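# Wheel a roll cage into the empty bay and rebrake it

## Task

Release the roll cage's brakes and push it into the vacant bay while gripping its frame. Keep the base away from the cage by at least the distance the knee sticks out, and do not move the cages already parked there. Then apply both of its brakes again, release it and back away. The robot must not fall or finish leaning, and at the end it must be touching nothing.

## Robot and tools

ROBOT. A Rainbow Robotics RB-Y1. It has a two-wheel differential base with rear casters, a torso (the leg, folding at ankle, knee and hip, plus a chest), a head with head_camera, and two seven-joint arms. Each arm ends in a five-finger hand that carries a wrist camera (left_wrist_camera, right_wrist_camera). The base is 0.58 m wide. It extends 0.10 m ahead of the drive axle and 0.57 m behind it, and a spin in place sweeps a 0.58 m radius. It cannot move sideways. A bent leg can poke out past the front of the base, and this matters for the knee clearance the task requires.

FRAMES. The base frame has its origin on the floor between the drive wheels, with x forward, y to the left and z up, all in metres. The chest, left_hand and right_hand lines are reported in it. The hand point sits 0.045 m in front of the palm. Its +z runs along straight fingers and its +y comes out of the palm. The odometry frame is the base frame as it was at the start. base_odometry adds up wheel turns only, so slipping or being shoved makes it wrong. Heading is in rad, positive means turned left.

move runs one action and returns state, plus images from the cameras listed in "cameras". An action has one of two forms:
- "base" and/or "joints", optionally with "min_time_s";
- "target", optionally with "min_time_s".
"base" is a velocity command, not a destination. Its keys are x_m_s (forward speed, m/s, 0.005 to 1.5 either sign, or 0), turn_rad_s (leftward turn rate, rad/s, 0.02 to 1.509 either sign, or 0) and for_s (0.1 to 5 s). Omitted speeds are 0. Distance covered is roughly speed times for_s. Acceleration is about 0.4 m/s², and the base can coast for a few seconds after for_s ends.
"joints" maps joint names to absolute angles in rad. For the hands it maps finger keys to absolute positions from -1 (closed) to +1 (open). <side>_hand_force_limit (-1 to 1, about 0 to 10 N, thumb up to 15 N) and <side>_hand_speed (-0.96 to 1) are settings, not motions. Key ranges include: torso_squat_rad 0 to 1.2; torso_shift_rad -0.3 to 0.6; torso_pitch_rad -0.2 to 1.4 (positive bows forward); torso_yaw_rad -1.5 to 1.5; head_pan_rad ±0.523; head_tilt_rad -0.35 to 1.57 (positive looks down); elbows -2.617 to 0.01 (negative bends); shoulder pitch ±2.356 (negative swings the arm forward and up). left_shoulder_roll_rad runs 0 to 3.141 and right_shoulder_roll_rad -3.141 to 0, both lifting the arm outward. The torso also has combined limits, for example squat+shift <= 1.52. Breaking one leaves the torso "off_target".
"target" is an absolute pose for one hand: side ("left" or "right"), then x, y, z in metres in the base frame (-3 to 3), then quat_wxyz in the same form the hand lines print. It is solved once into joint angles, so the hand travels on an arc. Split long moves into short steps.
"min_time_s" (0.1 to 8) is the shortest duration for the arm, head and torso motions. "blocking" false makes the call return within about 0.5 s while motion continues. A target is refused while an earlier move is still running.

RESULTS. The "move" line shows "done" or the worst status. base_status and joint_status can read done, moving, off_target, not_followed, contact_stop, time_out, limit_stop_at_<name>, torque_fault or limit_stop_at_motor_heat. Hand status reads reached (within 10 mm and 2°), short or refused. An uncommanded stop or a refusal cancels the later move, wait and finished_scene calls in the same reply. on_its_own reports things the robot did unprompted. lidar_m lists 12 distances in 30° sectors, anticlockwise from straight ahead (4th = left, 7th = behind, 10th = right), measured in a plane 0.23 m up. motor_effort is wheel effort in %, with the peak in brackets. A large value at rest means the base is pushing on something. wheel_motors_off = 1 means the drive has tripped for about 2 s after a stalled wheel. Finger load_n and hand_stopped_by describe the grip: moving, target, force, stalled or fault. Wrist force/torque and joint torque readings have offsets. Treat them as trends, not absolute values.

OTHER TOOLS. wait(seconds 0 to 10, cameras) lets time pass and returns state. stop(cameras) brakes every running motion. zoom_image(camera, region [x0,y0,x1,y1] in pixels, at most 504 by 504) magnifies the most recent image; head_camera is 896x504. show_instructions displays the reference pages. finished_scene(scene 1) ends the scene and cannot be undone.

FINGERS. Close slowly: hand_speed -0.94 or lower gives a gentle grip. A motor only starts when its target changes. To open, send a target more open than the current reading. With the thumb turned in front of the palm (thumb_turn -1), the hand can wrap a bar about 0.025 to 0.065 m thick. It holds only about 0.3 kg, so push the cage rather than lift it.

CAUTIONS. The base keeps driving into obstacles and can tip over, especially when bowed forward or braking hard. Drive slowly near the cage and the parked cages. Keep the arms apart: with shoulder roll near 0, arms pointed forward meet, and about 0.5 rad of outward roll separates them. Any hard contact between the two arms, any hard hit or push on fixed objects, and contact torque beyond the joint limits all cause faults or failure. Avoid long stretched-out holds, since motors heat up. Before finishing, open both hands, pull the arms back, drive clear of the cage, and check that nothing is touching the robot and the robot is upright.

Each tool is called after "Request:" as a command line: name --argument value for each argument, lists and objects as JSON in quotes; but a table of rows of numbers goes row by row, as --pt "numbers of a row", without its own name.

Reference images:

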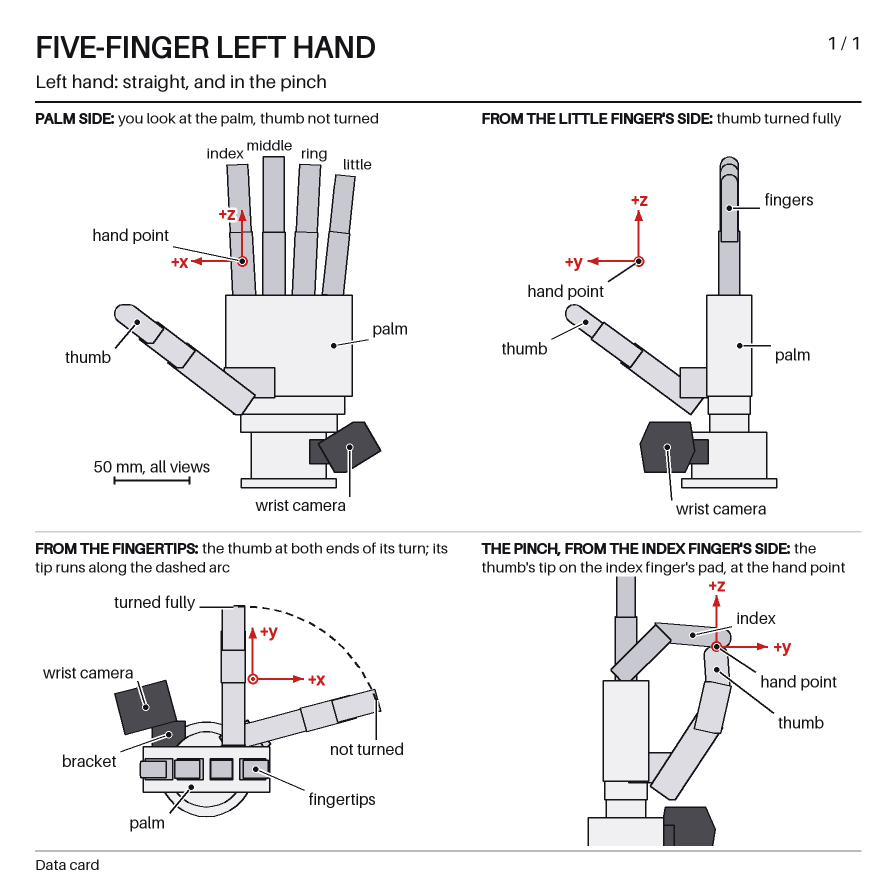

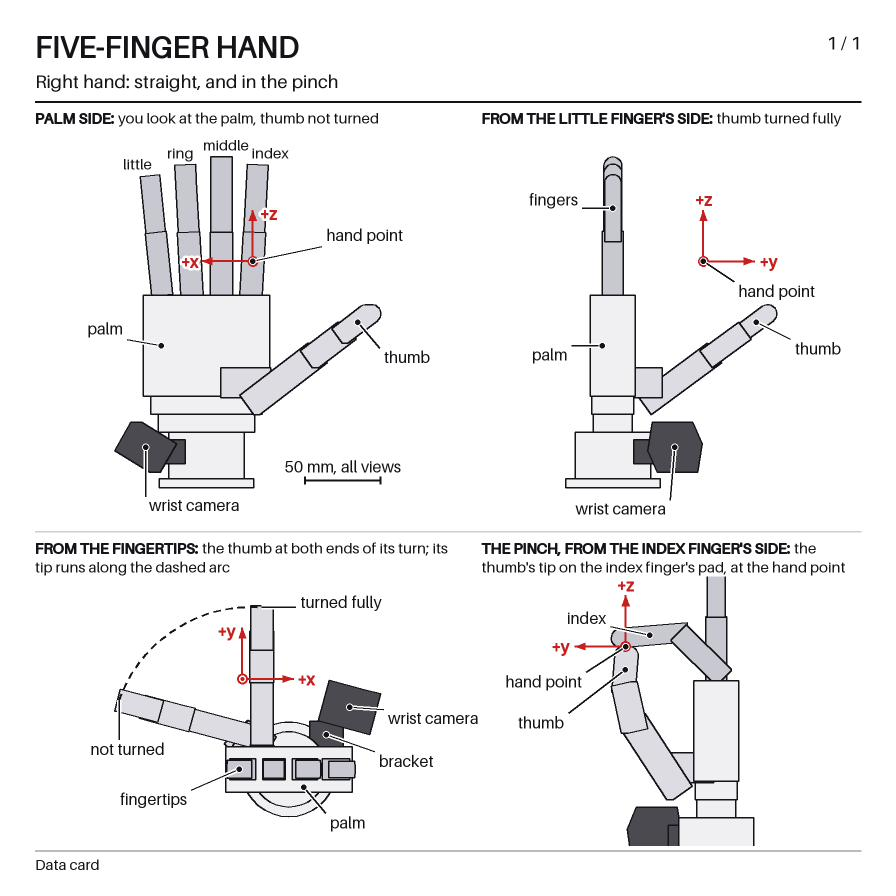

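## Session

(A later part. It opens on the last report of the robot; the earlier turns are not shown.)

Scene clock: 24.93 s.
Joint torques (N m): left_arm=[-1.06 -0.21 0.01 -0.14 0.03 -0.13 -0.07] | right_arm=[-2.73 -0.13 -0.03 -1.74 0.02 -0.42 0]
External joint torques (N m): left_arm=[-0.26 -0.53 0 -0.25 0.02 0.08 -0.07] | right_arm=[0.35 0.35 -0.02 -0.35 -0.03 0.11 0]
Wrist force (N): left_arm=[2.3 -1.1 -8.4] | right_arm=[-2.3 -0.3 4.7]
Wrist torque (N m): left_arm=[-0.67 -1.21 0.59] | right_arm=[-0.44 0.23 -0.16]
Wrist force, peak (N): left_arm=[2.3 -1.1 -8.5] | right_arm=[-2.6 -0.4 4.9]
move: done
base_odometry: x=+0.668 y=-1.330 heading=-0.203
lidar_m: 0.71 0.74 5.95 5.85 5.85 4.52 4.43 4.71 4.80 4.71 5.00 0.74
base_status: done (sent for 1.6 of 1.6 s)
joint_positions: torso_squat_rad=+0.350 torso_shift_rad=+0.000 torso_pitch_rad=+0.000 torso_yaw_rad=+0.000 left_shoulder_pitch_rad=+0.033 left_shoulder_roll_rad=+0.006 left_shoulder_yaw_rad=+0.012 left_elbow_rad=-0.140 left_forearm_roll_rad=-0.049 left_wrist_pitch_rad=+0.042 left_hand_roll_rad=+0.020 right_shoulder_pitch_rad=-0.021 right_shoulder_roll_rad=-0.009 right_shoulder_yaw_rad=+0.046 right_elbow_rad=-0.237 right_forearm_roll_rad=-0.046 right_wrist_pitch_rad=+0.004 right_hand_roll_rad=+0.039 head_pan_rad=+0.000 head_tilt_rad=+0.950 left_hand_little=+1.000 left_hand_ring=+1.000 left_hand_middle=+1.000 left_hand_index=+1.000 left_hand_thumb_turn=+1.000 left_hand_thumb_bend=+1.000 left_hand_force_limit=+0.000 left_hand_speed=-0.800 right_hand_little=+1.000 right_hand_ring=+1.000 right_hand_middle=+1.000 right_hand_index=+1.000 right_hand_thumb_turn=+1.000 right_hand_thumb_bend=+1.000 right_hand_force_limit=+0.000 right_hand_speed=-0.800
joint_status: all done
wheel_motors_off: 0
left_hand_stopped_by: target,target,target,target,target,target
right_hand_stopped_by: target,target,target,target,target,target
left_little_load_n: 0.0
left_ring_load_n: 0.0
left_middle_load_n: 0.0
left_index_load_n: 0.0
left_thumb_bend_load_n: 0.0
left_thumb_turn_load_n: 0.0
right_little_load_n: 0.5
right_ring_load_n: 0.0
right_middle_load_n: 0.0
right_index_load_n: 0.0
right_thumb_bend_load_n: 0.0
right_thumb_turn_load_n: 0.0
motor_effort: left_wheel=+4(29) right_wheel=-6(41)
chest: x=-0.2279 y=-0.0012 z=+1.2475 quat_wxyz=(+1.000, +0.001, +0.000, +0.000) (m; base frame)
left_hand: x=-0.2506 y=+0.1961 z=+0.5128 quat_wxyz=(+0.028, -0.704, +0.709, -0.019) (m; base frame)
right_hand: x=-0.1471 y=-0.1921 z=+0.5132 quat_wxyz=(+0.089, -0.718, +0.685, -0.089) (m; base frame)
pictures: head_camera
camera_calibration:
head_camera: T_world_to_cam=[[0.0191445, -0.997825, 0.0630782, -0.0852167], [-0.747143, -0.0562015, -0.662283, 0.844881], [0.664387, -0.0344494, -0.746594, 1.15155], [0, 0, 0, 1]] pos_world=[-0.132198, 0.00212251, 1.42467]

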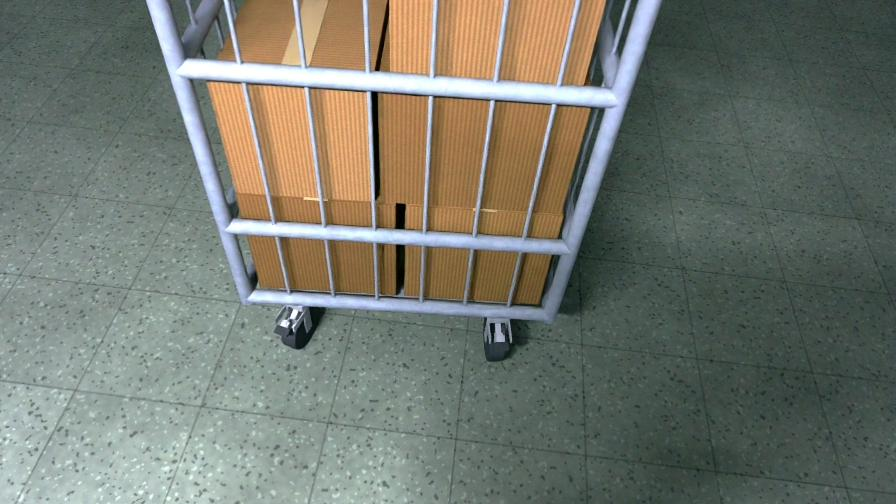

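Request:
move --joints '{"left_shoulder_pitch_rad": -0.3, "left_shoulder_roll_rad": 0.4, "left_elbow_rad": -1.6, "right_shoulder_pitch_rad": -0.3, "right_shoulder_roll_rad": -0.4, "right_elbow_rad": -1.6}' --min_time_s 2

Request:
move --joints '{"torso_squat_rad": 0.9, "torso_pitch_rad": 0.6, "torso_shift_rad": 0.1, "head_tilt_rad": 0.5}' --cameras '["head_camera"]' --min_time_s 4

Scene clock: 27.57 s.
Joint torques (N m): left_arm=[-14.45 7.14 5.15 -8.8 -0.03 -1.64 -0.06] | right_arm=[-14.54 -8.58 -4.82 -9.27 0.11 -1.78 -0.08]
External joint torques (N m): left_arm=[1.76 -0.42 0.43 0.87 -0.09 0.14 -0.05] | right_arm=[1.26 -1.36 -0.23 -0.05 -0.05 0.01 -0.09]
Wrist force (N): left_arm=[4.2 3.4 -15.0] | right_arm=[-3.8 3.1 -2.7]
Wrist torque (N m): left_arm=[0.02 -1.50 0.58] | right_arm=[0.21 0.52 -0.14]
Wrist force, peak (N): left_arm=[4.8 3.6 -15.5] | right_arm=[-4.2 3.2 -2.7]
move: done
base_odometry: x=+0.668 y=-1.330 heading=-0.203
lidar_m: 0.71 0.75 5.96 5.85 5.84 4.52 4.44 4.72 4.80 4.71 5.01 0.74
base_status: not commanded
joint_positions: torso_squat_rad=+0.350 torso_shift_rad=+0.000 torso_pitch_rad=+0.000 torso_yaw_rad=+0.000 left_shoulder_pitch_rad=-0.300 left_shoulder_roll_rad=+0.400 left_shoulder_yaw_rad=+0.012 left_elbow_rad=-1.600 left_forearm_roll_rad=-0.049 left_wrist_pitch_rad=+0.042 left_hand_roll_rad=+0.020 right_shoulder_pitch_rad=-0.300 right_shoulder_roll_rad=-0.400 right_shoulder_yaw_rad=+0.046 right_elbow_rad=-1.600 right_forearm_roll_rad=-0.046 right_wrist_pitch_rad=+0.004 right_hand_roll_rad=+0.039 head_pan_rad=+0.000 head_tilt_rad=+0.950 left_hand_little=+1.000 left_hand_ring=+1.000 left_hand_middle=+1.000 left_hand_index=+1.000 left_hand_thumb_turn=+1.000 left_hand_thumb_bend=+1.000 left_hand_force_limit=+0.000 left_hand_speed=-0.800 right_hand_little=+1.000 right_hand_ring=+1.000 right_hand_middle=+1.000 right_hand_index=+1.000 right_hand_thumb_turn=+1.000 right_hand_thumb_bend=+1.000 right_hand_force_limit=+0.000 right_hand_speed=-0.800
joint_status: all done
wheel_motors_off: 0
left_hand_stopped_by: target,target,target,target,target,target
right_hand_stopped_by: target,target,target,target,target,target
left_little_load_n: 0.0
left_ring_load_n: 0.0
left_middle_load_n: 0.0
left_index_load_n: 0.0
left_thumb_bend_load_n: 0.0
left_thumb_turn_load_n: 0.0
right_little_load_n: 0.0
right_ring_load_n: 0.0
right_middle_load_n: 0.0
right_index_load_n: 0.0
right_thumb_bend_load_n: 0.0
right_thumb_turn_load_n: 0.0
motor_effort: left_wheel=+5(6) right_wheel=-7(7)
chest: x=-0.2280 y=-0.0012 z=+1.2475 quat_wxyz=(+1.000, +0.001, +0.000, +0.000) (m; base frame)
left_hand: x=+0.4187 y=+0.2778 z=+1.1564 quat_wxyz=(+0.654, -0.300, +0.523, -0.456) (m; base frame)
right_hand: x=+0.4156 y=-0.2430 z=+1.1516 quat_wxyz=(+0.488, -0.527, +0.285, -0.635) (m; base frame)
pictures: none

Scene clock: 31.87 s.
Joint torques (N m): left_arm=[-4.64 5.98 4.52 -8.42 0.08 -1.68 0.06] | right_arm=[-4.56 -7.69 -4.06 -8.95 0.03 -1.76 -0.06]
External joint torques (N m): left_arm=[0.58 -0.46 0.4 0.81 0.02 0.16 0.06] | right_arm=[0.18 -1.6 -0.26 -0.14 -0.13 0.1 -0.07]
Wrist force (N): left_arm=[4.1 3.5 -11.9] | right_arm=[-3.7 3.2 0.7]
Wrist torque (N m): left_arm=[-0.16 -1.40 0.58] | right_arm=[0.01 0.44 -0.14]
Wrist force, peak (N): left_arm=[4.7 3.3 -15.5] | right_arm=[-3.9 3.1 -3.0]
move: done
base_odometry: x=+0.668 y=-1.330 heading=-0.203
lidar_m: 0.71 0.75 5.95 5.85 5.85 4.52 4.43 4.71 4.79 4.71 5.00 0.74
base_status: not commanded
joint_positions: torso_squat_rad=+0.900 torso_shift_rad=+0.100 torso_pitch_rad=+0.600 torso_yaw_rad=+0.000 left_shoulder_pitch_rad=-0.300 left_shoulder_roll_rad=+0.400 left_shoulder_yaw_rad=+0.012 left_elbow_rad=-1.600 left_forearm_roll_rad=-0.049 left_wrist_pitch_rad=+0.042 left_hand_roll_rad=+0.020 right_shoulder_pitch_rad=-0.300 right_shoulder_roll_rad=-0.400 right_shoulder_yaw_rad=+0.046 right_elbow_rad=-1.600 right_forearm_roll_rad=-0.046 right_wrist_pitch_rad=+0.004 right_hand_roll_rad=+0.039 head_pan_rad=+0.000 head_tilt_rad=+0.500 left_hand_little=+1.000 left_hand_ring=+1.000 left_hand_middle=+1.000 left_hand_index=+1.000 left_hand_thumb_turn=+1.000 left_hand_thumb_bend=+1.000 left_hand_force_limit=+0.000 left_hand_speed=-0.800 right_hand_little=+1.000 right_hand_ring=+1.000 right_hand_middle=+1.000 right_hand_index=+1.000 right_hand_thumb_turn=+1.000 right_hand_thumb_bend=+1.000 right_hand_force_limit=+0.000 right_hand_speed=-0.800
joint_status: all done
wheel_motors_off: 0
left_hand_stopped_by: target,target,target,target,target,target
right_hand_stopped_by: target,target,target,target,target,target
left_little_load_n: 0.0
left_ring_load_n: -0.5
left_middle_load_n: 0.0
left_index_load_n: 0.0
left_thumb_bend_load_n: 0.0
left_thumb_turn_load_n: 0.0
right_little_load_n: -0.5
right_ring_load_n: 0.0
right_middle_load_n: 0.0
right_index_load_n: 0.0
right_thumb_bend_load_n: 0.0
right_thumb_turn_load_n: 0.0
motor_effort: left_wheel=+5(6) right_wheel=-6(7)
chest: x=-0.0098 y=-0.0009 z=+0.9689 quat_wxyz=(+0.955, +0.001, +0.296, +0.000) (m; base frame)
left_hand: x=+0.4723 y=+0.2785 z=+0.5286 quat_wxyz=(+0.470, -0.422, +0.693, -0.347) (m; base frame)
right_hand: x=+0.4674 y=-0.2424 z=+0.5263 quat_wxyz=(+0.382, -0.691, +0.416, -0.451) (m; base frame)
pictures: head_camera
camera_calibration:
head_camera: T_world_to_cam=[[0.0280775, -0.997829, 0.0595808, -0.0677533], [-0.83768, -0.0560107, -0.543282, 0.750883], [0.545439, -0.0346557, -0.837434, 0.807121], [0, 0, 0, 1]] pos_world=[0.190666, 0.00242261, 1.08789]

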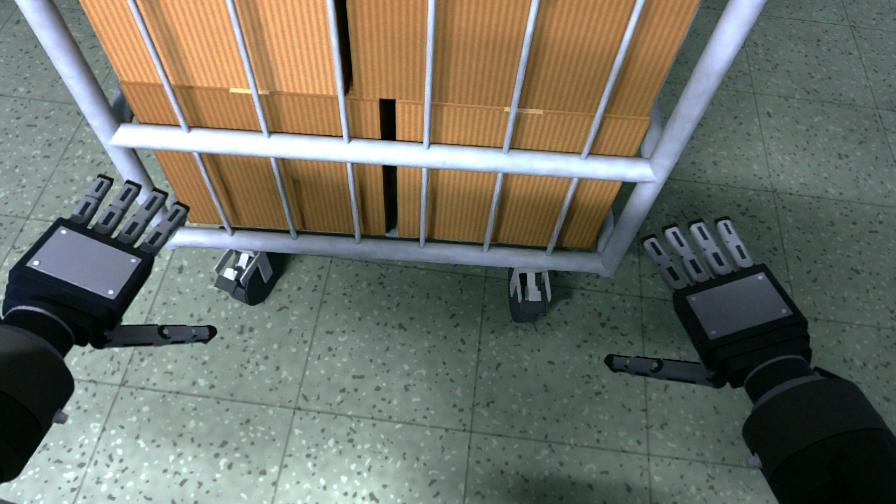

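Request:
zoom_image --camera "head_camera" --region '[200, 230, 300, 320]'

Request:
zoom_image --camera "head_camera" --region '[480, 250, 580, 340]'

Scaled by 5.040 from the camera's 896x504 image, which has a finer 1280x720 frame.

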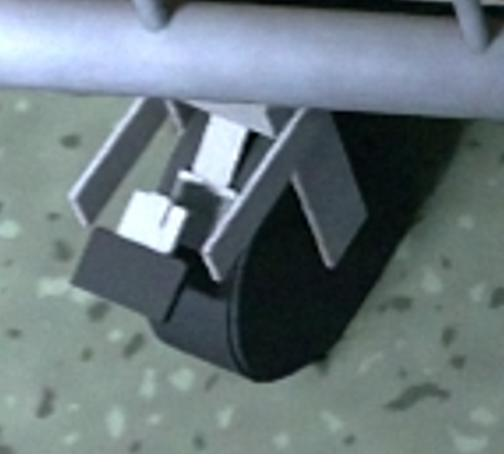

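Scaled by 5.040 from the camera's 896x504 image, which has a finer 1280x720 frame.

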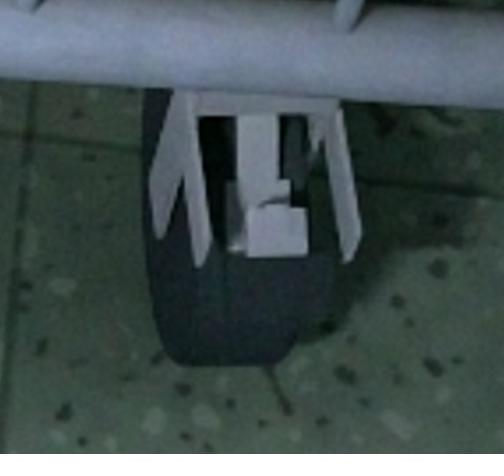

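Request:
move --cameras '["left_wrist_camera", "right_wrist_camera"]'

Scene clock: 32.07 s.
Joint torques (N m): left_arm=[-4.57 5.99 4.39 -8.39 0.1 -1.64 -0.01] | right_arm=[-4.28 -7.43 -3.79 -9.11 0.16 -1.62 0.1]
External joint torques (N m): left_arm=[0.65 -0.45 0.27 0.85 0.04 0.2 -0.01] | right_arm=[0.45 -1.33 0.01 -0.3 -0.01 0.23 0.1]
Motor temperatures (°C): left_arm=[35 35 36 35 41 39 45] | right_arm=[35 36 36 32 42 46 45]
Wrist force (N): left_arm=[4.1 3.2 -11.7] | right_arm=[-3.6 3.3 0.7]
Wrist torque (N m): left_arm=[-0.22 -1.40 0.60] | right_arm=[0.02 0.41 -0.13]
Wrist force, peak (N): left_arm=[4.1 3.3 -12.2] | right_arm=[-3.8 3.2 0.6]
base_odometry: x=+0.668 y=-1.330 heading=-0.203
lidar_m: 0.71 0.74 5.95 5.85 5.85 4.52 4.44 4.72 4.79 4.71 5.01 0.74
base_status: not commanded
joint_positions: torso_squat_rad=+0.900 torso_shift_rad=+0.100 torso_pitch_rad=+0.600 torso_yaw_rad=+0.000 left_shoulder_pitch_rad=-0.300 left_shoulder_roll_rad=+0.400 left_shoulder_yaw_rad=+0.012 left_elbow_rad=-1.600 left_forearm_roll_rad=-0.049 left_wrist_pitch_rad=+0.042 left_hand_roll_rad=+0.020 right_shoulder_pitch_rad=-0.300 right_shoulder_roll_rad=-0.400 right_shoulder_yaw_rad=+0.046 right_elbow_rad=-1.600 right_forearm_roll_rad=-0.046 right_wrist_pitch_rad=+0.004 right_hand_roll_rad=+0.039 head_pan_rad=+0.000 head_tilt_rad=+0.500 left_hand_little=+1.000 left_hand_ring=+1.000 left_hand_middle=+1.000 left_hand_index=+1.000 left_hand_thumb_turn=+1.000 left_hand_thumb_bend=+1.000 left_hand_force_limit=+0.000 left_hand_speed=-0.800 right_hand_little=+1.000 right_hand_ring=+1.000 right_hand_middle=+1.000 right_hand_index=+1.000 right_hand_thumb_turn=+1.000 right_hand_thumb_bend=+1.000 right_hand_force_limit=+0.000 right_hand_speed=-0.800
joint_status: all done
wheel_motors_off: 0
left_hand_stopped_by: target,target,target,target,target,target
right_hand_stopped_by: target,target,target,target,target,target
left_little_load_n: 0.0
left_ring_load_n: 0.0
left_middle_load_n: 0.0
left_index_load_n: 0.0
left_thumb_bend_load_n: 0.0
left_thumb_turn_load_n: 0.0
right_little_load_n: 0.0
right_ring_load_n: 0.0
right_middle_load_n: 0.0
right_index_load_n: 0.0
right_thumb_bend_load_n: 0.0
right_thumb_turn_load_n: 0.0
motor_effort: left_wheel=+5(6) right_wheel=-6(7)
chest: x=-0.0098 y=-0.0009 z=+0.9689 quat_wxyz=(+0.955, +0.001, +0.296, +0.000) (m; base frame)
left_hand: x=+0.4723 y=+0.2785 z=+0.5286 quat_wxyz=(+0.470, -0.422, +0.693, -0.347) (m; base frame)
right_hand: x=+0.4674 y=-0.2424 z=+0.5263 quat_wxyz=(+0.382, -0.691, +0.416, -0.451) (m; base frame)
pictures: left_wrist_camera, right_wrist_camera
camera_calibration:
left_wrist_camera: T_world_to_cam=[[0.187202, -0.667637, 0.720567, -0.280572], [-0.746475, -0.573504, -0.337444, 0.68434], [0.638538, -0.474714, -0.605735, 0.26384], [0, 0, 0, 1]] pos_world=[0.394894, 0.3304, 0.592915]
right_wrist_camera: T_world_to_cam=[[-0.150859, -0.58904, -0.793898, 0.341545], [-0.746368, 0.594465, -0.299241, 0.649527], [0.64821, 0.547397, -0.529321, 0.221228], [0, 0, 0, 1]] pos_world=[0.392909, -0.306037, 0.582618]

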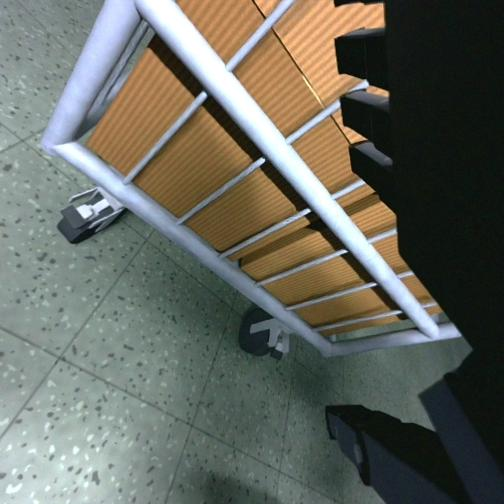

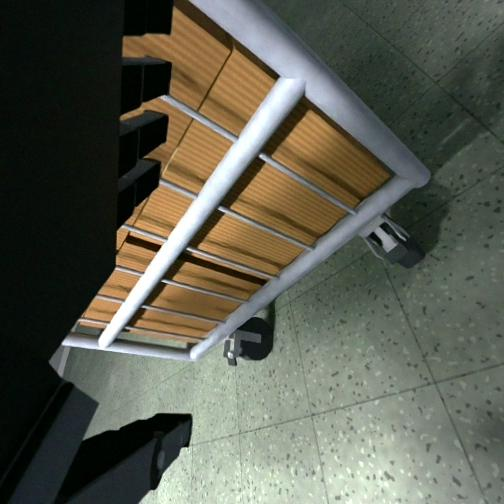

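Request:
zoom_image --camera "left_wrist_camera" --region '[40, 160, 160, 280]'

Request:
zoom_image --camera "left_wrist_camera" --region '[220, 280, 320, 380]'

Request:
zoom_image --camera "right_wrist_camera" --region '[340, 190, 450, 300]'

Request:
zoom_image --camera "right_wrist_camera" --region '[200, 290, 290, 380]'

Scaled by 4.200 from the camera's 504x504 image, which has a finer 720x720 frame.

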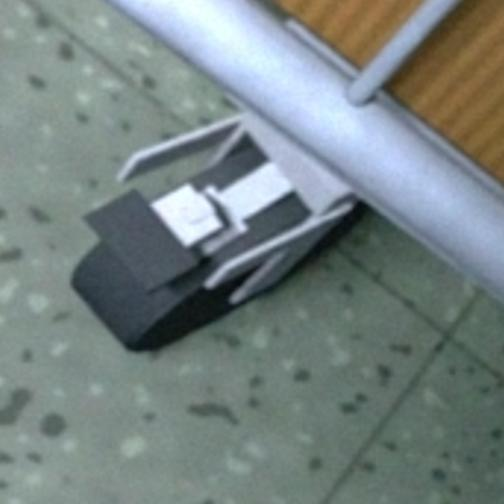

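Scaled by 5.040 from the camera's 504x504 image, which has a finer 720x720 frame.

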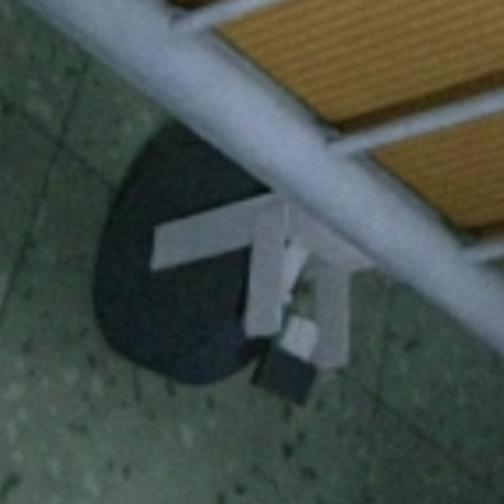

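Scaled by 4.582 from the camera's 504x504 image, which has a finer 720x720 frame.

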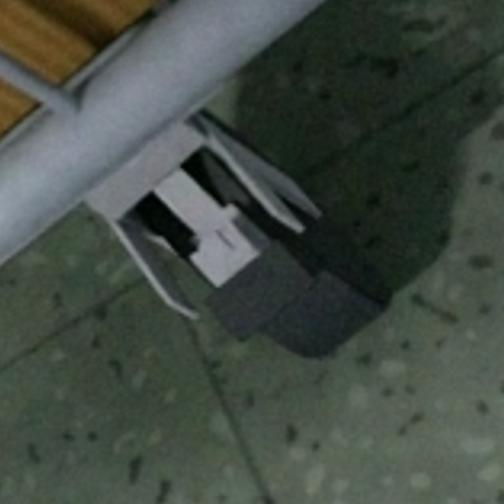

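Scaled by 5.600 from the camera's 504x504 image, which has a finer 720x720 frame.

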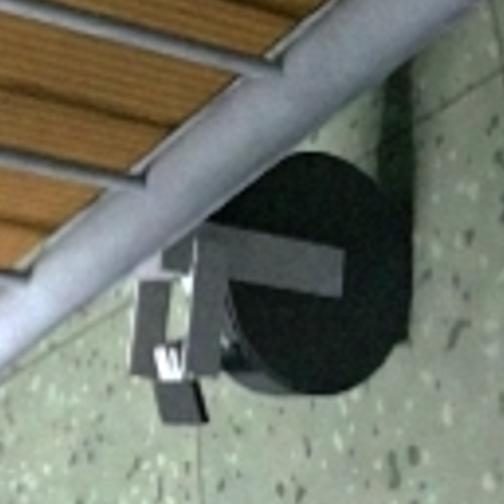

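Request:
move --target '{"side": "left", "x": 0.50, "y": 0.05, "z": 0.25, "quat_wxyz": [0.3907, -0.3907, 0.5893, -0.5893]}' --min_time_s 3 --cameras '["head_camera", "left_wrist_camera"]'

Scene clock: 37.23 s.
Joint torques (N m): left_arm=[-12.75 -0.54 -1.07 -4.7 0.13 -1.66 -0.08] | right_arm=[-4.01 -6.87 -3.89 -8.7 0.07 -1.99 -0.07]
External joint torques (N m): left_arm=[0.64 -0.88 -1.14 1.13 0.16 -0.03 -0.08] | right_arm=[0.73 -0.78 -0.08 0.11 -0.1 -0.13 -0.07]
Wrist force (N): left_arm=[2.7 2.5 -10.2] | right_arm=[-3.3 3.1 0.8]
Wrist torque (N m): left_arm=[-0.33 -1.28 0.38] | right_arm=[-0.01 0.39 -0.11]
Wrist force, peak (N): left_arm=[4.3 3.6 -12.3] | right_arm=[-4.0 3.5 0.5]
move: short
base_odometry: x=+0.668 y=-1.330 heading=-0.203
lidar_m: 0.71 0.75 5.95 5.84 5.84 4.51 4.44 4.71 4.80 4.71 5.00 0.74
base_status: not commanded
joint_positions: torso_squat_rad=+0.900 torso_shift_rad=+0.100 torso_pitch_rad=+0.600 torso_yaw_rad=+0.000 left_shoulder_pitch_rad=-1.033 left_shoulder_roll_rad=+0.052 left_shoulder_yaw_rad=-0.076 left_elbow_rad=-0.267 left_forearm_roll_rad=+0.276 left_wrist_pitch_rad=-0.226 left_hand_roll_rad=-0.302 right_shoulder_pitch_rad=-0.300 right_shoulder_roll_rad=-0.400 right_shoulder_yaw_rad=+0.046 right_elbow_rad=-1.600 right_forearm_roll_rad=-0.046 right_wrist_pitch_rad=+0.004 right_hand_roll_rad=+0.039 head_pan_rad=+0.000 head_tilt_rad=+0.500 left_hand_little=+1.000 left_hand_ring=+1.000 left_hand_middle=+1.000 left_hand_index=+1.000 left_hand_thumb_turn=+1.000 left_hand_thumb_bend=+1.000 left_hand_force_limit=+0.000 left_hand_speed=-0.800 right_hand_little=+1.000 right_hand_ring=+1.000 right_hand_middle=+1.000 right_hand_index=+1.000 right_hand_thumb_turn=+1.000 right_hand_thumb_bend=+1.000 right_hand_force_limit=+0.000 right_hand_speed=-0.800
joint_status: all done
wheel_motors_off: 0
left_hand_stopped_by: target,target,target,target,target,target
right_hand_stopped_by: target,target,target,target,target,target
left_little_load_n: -0.5
left_ring_load_n: 0.0
left_middle_load_n: 0.0
left_index_load_n: 0.0
left_thumb_bend_load_n: 0.0
left_thumb_turn_load_n: 0.0
right_little_load_n: 0.0
right_ring_load_n: 0.0
right_middle_load_n: 0.0
right_index_load_n: 0.0
right_thumb_bend_load_n: 0.0
right_thumb_turn_load_n: 0.0
motor_effort: left_wheel=+4(5) right_wheel=-6(7)
chest: x=-0.0098 y=-0.0009 z=+0.9689 quat_wxyz=(+0.955, +0.001, +0.296, +0.000) (m; base frame)
left_hand: x=+0.4447 y=+0.0699 z=+0.3424 quat_wxyz=(+0.279, -0.496, +0.758, -0.319) (m; base frame)
left_hand_status: short (checked arc, as near as the solve gets, planned for 3.0 s): 110 mm and 40.8 deg off.
right_hand: x=+0.4674 y=-0.2424 z=+0.5263 quat_wxyz=(+0.382, -0.691, +0.416, -0.451) (m; base frame)
pictures: head_camera, left_wrist_camera
camera_calibration:
head_camera: T_world_to_cam=[[0.0280775, -0.997829, 0.0595808, -0.0677533], [-0.83768, -0.0560107, -0.543282, 0.750883], [0.545439, -0.0346557, -0.837434, 0.807121], [0, 0, 0, 1]] pos_world=[0.190666, 0.00242261, 1.08789]
left_wrist_camera: T_world_to_cam=[[0.438989, -0.580453, 0.68583, -0.386719], [-0.83495, -0.545495, 0.0727585, 0.37833], [0.331884, -0.604574, -0.724116, 0.255699], [0, 0, 0, 1]] pos_world=[0.40079, 0.136494, 0.422852]

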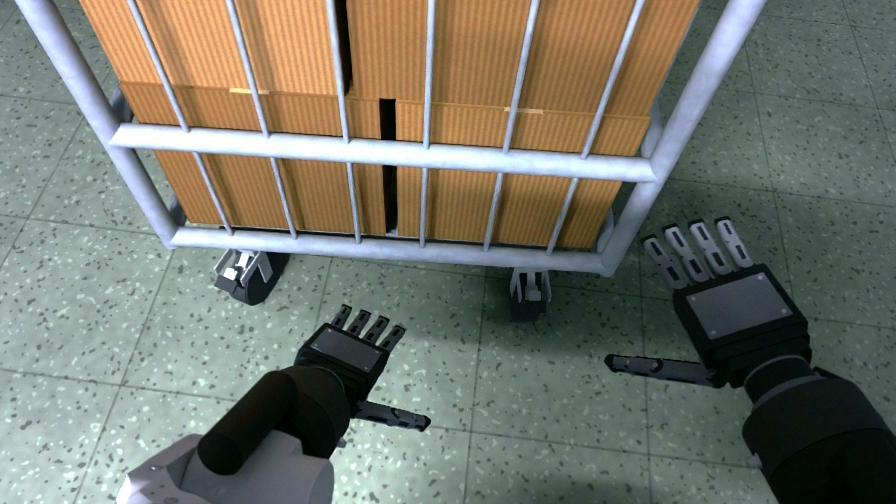

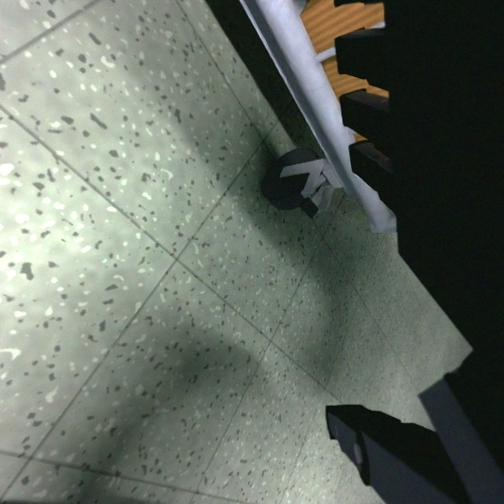

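Request:
move --joints '{"left_shoulder_pitch_rad": -0.3, "left_shoulder_roll_rad": 0.4, "left_shoulder_yaw_rad": 0.0, "left_elbow_rad": -1.7, "left_forearm_roll_rad": 0.0, "left_wrist_pitch_rad": 0.0, "left_hand_roll_rad": 0.0, "right_elbow_rad": -1.7}' --min_time_s 2.5

Request:
move --joints '{"torso_squat_rad": 1.15, "torso_pitch_rad": 0.75, "torso_shift_rad": 0.36, "head_tilt_rad": 0.5}' --cameras '["head_camera"]' --min_time_s 5

Scene clock: 40.90 s.
Joint torques (N m): left_arm=[-5.08 5.75 5.17 -9.56 -0.05 -1.6 0.06] | right_arm=[-4.65 -6.2 -4.26 -10.01 0.05 -1.92 -0.06]
External joint torques (N m): left_arm=[0.53 -0.18 1.09 0.06 -0.15 0.34 0.07] | right_arm=[0.44 -0.43 -0.45 -0.84 -0.12 -0.01 -0.06]
Wrist force (N): left_arm=[3.6 3.4 -12.7] | right_arm=[-3.6 3.4 0.4]
Wrist torque (N m): left_arm=[-0.14 -1.37 0.57] | right_arm=[0.06 0.43 -0.12]
Wrist force, peak (N): left_arm=[3.8 3.7 -13.1] | right_arm=[-3.9 3.5 0.9]
move: done
base_odometry: x=+0.668 y=-1.330 heading=-0.203
lidar_m: 0.71 0.74 5.95 5.85 5.85 4.52 4.43 4.72 4.80 4.71 5.01 0.74
base_status: not commanded
joint_positions: torso_squat_rad=+0.900 torso_shift_rad=+0.100 torso_pitch_rad=+0.600 torso_yaw_rad=+0.000 left_shoulder_pitch_rad=-0.300 left_shoulder_roll_rad=+0.400 left_shoulder_yaw_rad=+0.000 left_elbow_rad=-1.700 left_forearm_roll_rad=+0.000 left_wrist_pitch_rad=+0.000 left_hand_roll_rad=+0.000 right_shoulder_pitch_rad=-0.300 right_shoulder_roll_rad=-0.400 right_shoulder_yaw_rad=+0.046 right_elbow_rad=-1.700 right_forearm_roll_rad=-0.046 right_wrist_pitch_rad=+0.004 right_hand_roll_rad=+0.039 head_pan_rad=+0.000 head_tilt_rad=+0.500 left_hand_little=+1.000 left_hand_ring=+1.000 left_hand_middle=+1.000 left_hand_index=+1.000 left_hand_thumb_turn=+1.000 left_hand_thumb_bend=+1.000 left_hand_force_limit=+0.000 left_hand_speed=-0.800 right_hand_little=+1.000 right_hand_ring=+1.000 right_hand_middle=+1.000 right_hand_index=+1.000 right_hand_thumb_turn=+1.000 right_hand_thumb_bend=+1.000 right_hand_force_limit=+0.000 right_hand_speed=-0.800
joint_status: all done
wheel_motors_off: 0
left_hand_stopped_by: target,target,target,target,target,target
right_hand_stopped_by: target,target,target,target,target,target
left_little_load_n: 0.0
left_ring_load_n: 0.0
left_middle_load_n: 0.0
left_index_load_n: 0.0
left_thumb_bend_load_n: 0.0
left_thumb_turn_load_n: 0.0
right_little_load_n: 0.0
right_ring_load_n: 0.0
right_middle_load_n: 0.0
right_index_load_n: 0.0
right_thumb_bend_load_n: 0.0
right_thumb_turn_load_n: 0.0
motor_effort: left_wheel=+4(5) right_wheel=-6(7)
chest: x=-0.0098 y=-0.0009 z=+0.9689 quat_wxyz=(+0.955, +0.001, +0.296, +0.000) (m; base frame)
left_hand: x=+0.4937 y=+0.2446 z=+0.5824 quat_wxyz=(+0.490, -0.396, +0.663, -0.404) (m; base frame)
right_hand: x=+0.4856 y=-0.2217 z=+0.5726 quat_wxyz=(+0.416, -0.672, +0.393, -0.471) (m; base frame)
pictures: none

Scene clock: 46.20 s.
Joint torques (N m): left_arm=[-2.28 4.99 4.86 -9.13 -0.03 -1.5 0.06] | right_arm=[-1.64 -6.67 -3.7 -9.46 -0.16 -1.84 0.15]
External joint torques (N m): left_arm=[0.28 -0.32 1.2 0 -0.12 0.4 0.06] | right_arm=[0.38 -1.52 -0.31 -0.76 -0.33 0 0.15]
Wrist force (N): left_arm=[3.8 3.8 -11.8] | right_arm=[-3.4 3.2 0.9]
Wrist torque (N m): left_arm=[-0.13 -1.39 0.61] | right_arm=[0.01 0.41 -0.11]
Wrist force, peak (N): left_arm=[4.0 3.8 -12.8] | right_arm=[-3.5 3.9 0.6]
move: done
base_odometry: x=+0.668 y=-1.330 heading=-0.203
lidar_m: 0.71 0.74 5.96 5.85 5.85 4.52 4.44 4.73 4.79 4.71 5.01 0.74
base_status: not commanded
joint_positions: torso_squat_rad=+1.150 torso_shift_rad=+0.360 torso_pitch_rad=+0.750 torso_yaw_rad=+0.000 left_shoulder_pitch_rad=-0.300 left_shoulder_roll_rad=+0.400 left_shoulder_yaw_rad=+0.000 left_elbow_rad=-1.700 left_forearm_roll_rad=+0.000 left_wrist_pitch_rad=+0.000 left_hand_roll_rad=+0.000 right_shoulder_pitch_rad=-0.300 right_shoulder_roll_rad=-0.400 right_shoulder_yaw_rad=+0.046 right_elbow_rad=-1.700 right_forearm_roll_rad=-0.046 right_wrist_pitch_rad=+0.004 right_hand_roll_rad=+0.039 head_pan_rad=+0.000 head_tilt_rad=+0.500 left_hand_little=+1.000 left_hand_ring=+1.000 left_hand_middle=+1.000 left_hand_index=+1.000 left_hand_thumb_turn=+1.000 left_hand_thumb_bend=+1.000 left_hand_force_limit=+0.000 left_hand_speed=-0.800 right_hand_little=+1.000 right_hand_ring=+1.000 right_hand_middle=+1.000 right_hand_index=+1.000 right_hand_thumb_turn=+1.000 right_hand_thumb_bend=+1.000 right_hand_force_limit=+0.000 right_hand_speed=-0.800
joint_status: all done
wheel_motors_off: 0
left_hand_stopped_by: target,target,target,target,target,target
right_hand_stopped_by: target,target,target,target,target,target
left_little_load_n: 0.0
left_ring_load_n: 0.0
left_middle_load_n: 0.0
left_index_load_n: 0.0
left_thumb_bend_load_n: 0.0
left_thumb_turn_load_n: 0.0
right_little_load_n: 0.0
right_ring_load_n: 0.0
right_middle_load_n: -0.5
right_index_load_n: 0.0
right_thumb_bend_load_n: 0.0
right_thumb_turn_load_n: 0.0
motor_effort: left_wheel=+5(5) right_wheel=-5(7)
chest: x=+0.0836 y=-0.0008 z=+0.7746 quat_wxyz=(+0.931, +0.001, +0.366, +0.000) (m; base frame)
left_hand: x=+0.5237 y=+0.2449 z=+0.3173 quat_wxyz=(+0.439, -0.425, +0.698, -0.374) (m; base frame)
right_hand: x=+0.5144 y=-0.2214 z=+0.3088 quat_wxyz=(+0.385, -0.705, +0.423, -0.419) (m; base frame)
pictures: head_camera
camera_calibration:
head_camera: T_world_to_cam=[[0.0368377, -0.997818, 0.0547967, -0.0556771], [-0.909395, -0.0562054, -0.412119, 0.628061], [0.4143, -0.0346503, -0.909481, 0.660222], [0, 0, 0, 1]] pos_world=[0.299676, 0.00262167, 0.862346]

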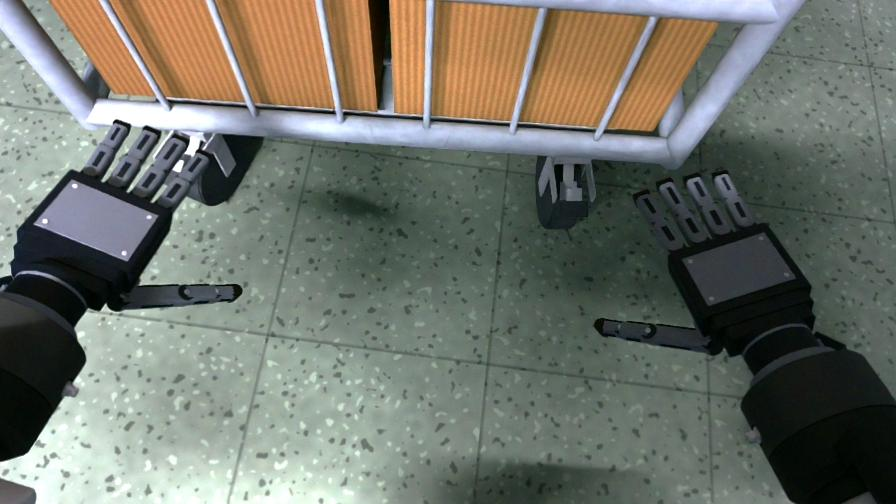

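Request:
move --cameras '["all"]'

Request:
zoom_image --camera "head_camera" --region '[520, 140, 620, 240]'

Scene clock: 46.83 s.
Joint torques (N m): left_arm=[-2.38 5.26 4.66 -9.13 -0.05 -1.52 0.11] | right_arm=[-1.58 -5.98 -3.61 -9.73 0.07 -1.7 -0.12]
External joint torques (N m): left_arm=[0.18 -0.05 1 0.01 -0.14 0.38 0.11] | right_arm=[0.44 -0.83 -0.22 -1.03 -0.1 0.15 -0.12]
Motor temperatures (°C): left_arm=[35 35 36 36 41 39 45] | right_arm=[35 36 36 33 42 46 45]
Wrist force (N): left_arm=[3.9 3.6 -11.9] | right_arm=[-3.2 3.0 1.1]
Wrist torque (N m): left_arm=[-0.12 -1.42 0.61] | right_arm=[-0.05 0.36 -0.10]
Wrist force, peak (N): left_arm=[3.8 3.7 -12.2] | right_arm=[-3.6 3.4 1.0]
base_odometry: x=+0.668 y=-1.330 heading=-0.203
lidar_m: 0.71 0.75 5.95 5.85 5.84 4.51 4.43 4.71 4.80 4.71 5.01 0.74
base_status: not commanded
joint_positions: torso_squat_rad=+1.150 torso_shift_rad=+0.360 torso_pitch_rad=+0.750 torso_yaw_rad=+0.000 left_shoulder_pitch_rad=-0.300 left_shoulder_roll_rad=+0.400 left_shoulder_yaw_rad=+0.000 left_elbow_rad=-1.700 left_forearm_roll_rad=+0.000 left_wrist_pitch_rad=+0.000 left_hand_roll_rad=+0.000 right_shoulder_pitch_rad=-0.300 right_shoulder_roll_rad=-0.400 right_shoulder_yaw_rad=+0.046 right_elbow_rad=-1.700 right_forearm_roll_rad=-0.046 right_wrist_pitch_rad=+0.004 right_hand_roll_rad=+0.039 head_pan_rad=+0.000 head_tilt_rad=+0.500 left_hand_little=+1.000 left_hand_ring=+1.000 left_hand_middle=+1.000 left_hand_index=+1.000 left_hand_thumb_turn=+1.000 left_hand_thumb_bend=+1.000 left_hand_force_limit=+0.000 left_hand_speed=-0.800 right_hand_little=+1.000 right_hand_ring=+1.000 right_hand_middle=+1.000 right_hand_index=+1.000 right_hand_thumb_turn=+1.000 right_hand_thumb_bend=+1.000 right_hand_force_limit=+0.000 right_hand_speed=-0.800
joint_status: all done
wheel_motors_off: 0
left_hand_stopped_by: target,target,target,target,target,target
right_hand_stopped_by: target,target,target,target,target,target
left_little_load_n: 0.0
left_ring_load_n: 0.0
left_middle_load_n: 0.0
left_index_load_n: 0.0
left_thumb_bend_load_n: 0.0
left_thumb_turn_load_n: 0.0
right_little_load_n: 0.0
right_ring_load_n: 0.0
right_middle_load_n: 0.0
right_index_load_n: 0.0
right_thumb_bend_load_n: 0.0
right_thumb_turn_load_n: 0.0
motor_effort: left_wheel=+4(5) right_wheel=-5(7)
chest: x=+0.0836 y=-0.0008 z=+0.7746 quat_wxyz=(+0.931, +0.001, +0.366, +0.000) (m; base frame)
left_hand: x=+0.5237 y=+0.2449 z=+0.3173 quat_wxyz=(+0.439, -0.425, +0.698, -0.374) (m; base frame)
right_hand: x=+0.5144 y=-0.2214 z=+0.3088 quat_wxyz=(+0.385, -0.705, +0.423, -0.419) (m; base frame)
pictures: head_camera, left_wrist_camera, right_wrist_camera
camera_calibration:
head_camera: T_world_to_cam=[[0.0368377, -0.997818, 0.0547967, -0.0556771], [-0.909395, -0.0562054, -0.412119, 0.628061], [0.4143, -0.0346503, -0.909481, 0.660222], [0, 0, 0, 1]] pos_world=[0.299676, 0.00262167, 0.862346]
left_wrist_camera: T_world_to_cam=[[0.177433, -0.629305, 0.756632, -0.176135], [-0.781734, -0.557172, -0.280091, 0.628436], [0.597837, -0.541788, -0.59081, 0.120071], [0, 0, 0, 1]] pos_world=[0.450739, 0.304358, 0.380228]
right_wrist_camera: T_world_to_cam=[[-0.180378, -0.572253, -0.799994, 0.209073], [-0.779243, 0.579447, -0.238791, 0.60192], [0.600203, 0.580317, -0.550444, 0.102633], [0, 0, 0, 1]] pos_world=[0.445154, -0.288698, 0.367484]

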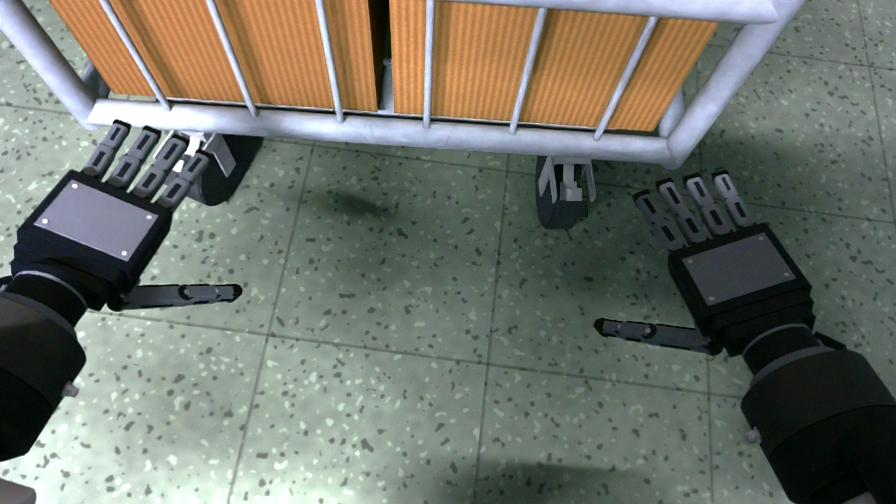

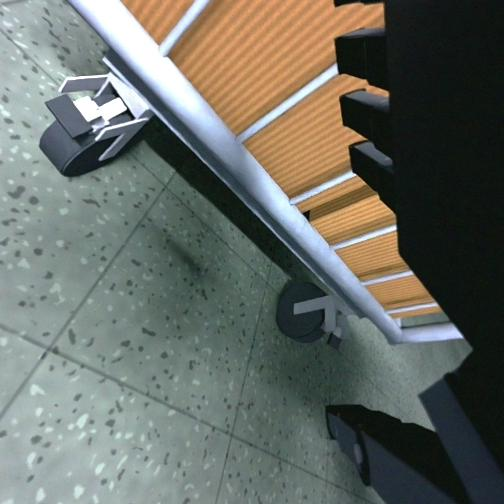

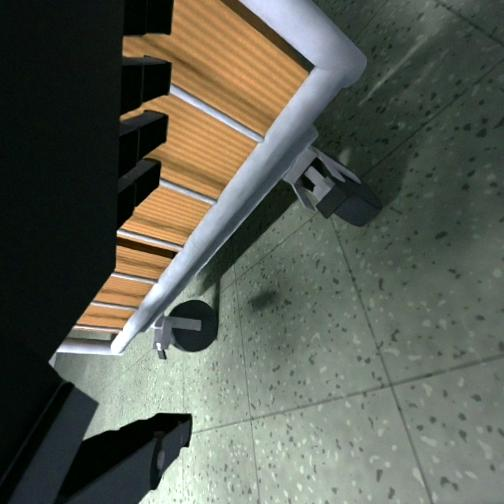

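Scaled by 5.040 from the camera's 896x504 image, which has a finer 1280x720 frame.

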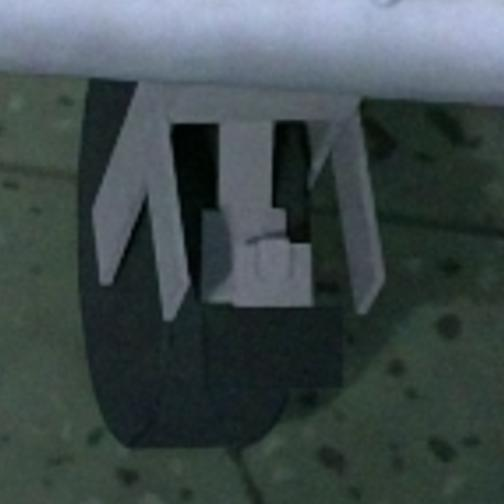

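Request:
zoom_image --camera "left_wrist_camera" --region '[30, 50, 170, 190]'

Request:
zoom_image --camera "left_wrist_camera" --region '[270, 270, 360, 360]'

Request:
zoom_image --camera "right_wrist_camera" --region '[270, 120, 390, 240]'

Request:
zoom_image --camera "right_wrist_camera" --region '[140, 290, 230, 380]'

Scaled by 3.600 from the camera's 504x504 image, which has a finer 720x720 frame.

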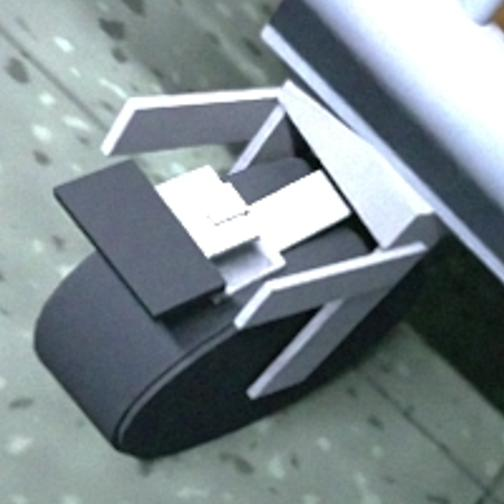

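Scaled by 5.600 from the camera's 504x504 image, which has a finer 720x720 frame.

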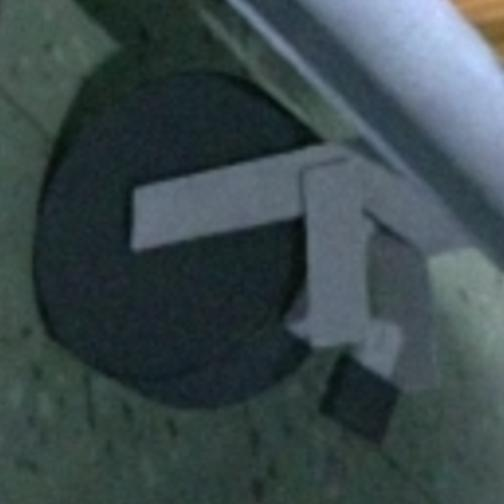

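Scaled by 4.200 from the camera's 504x504 image, which has a finer 720x720 frame.

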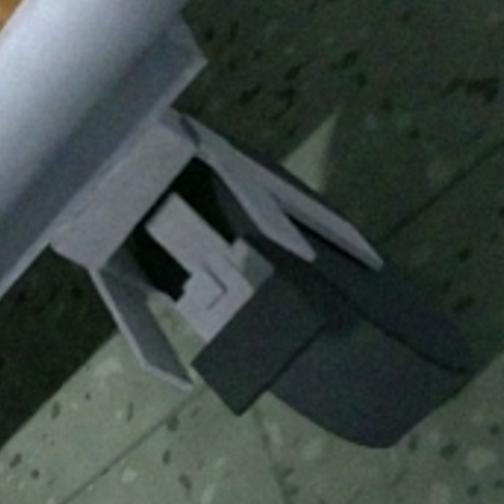

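Scaled by 5.600 from the camera's 504x504 image, which has a finer 720x720 frame.

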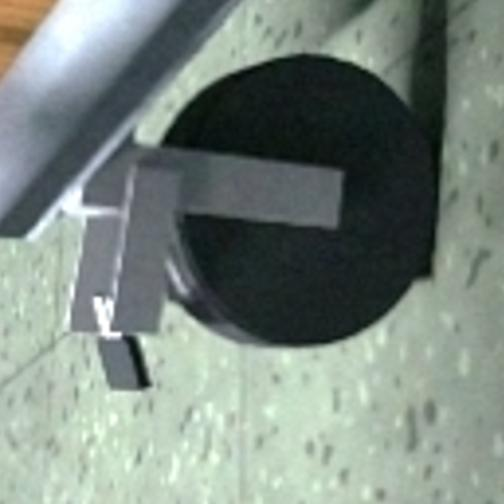

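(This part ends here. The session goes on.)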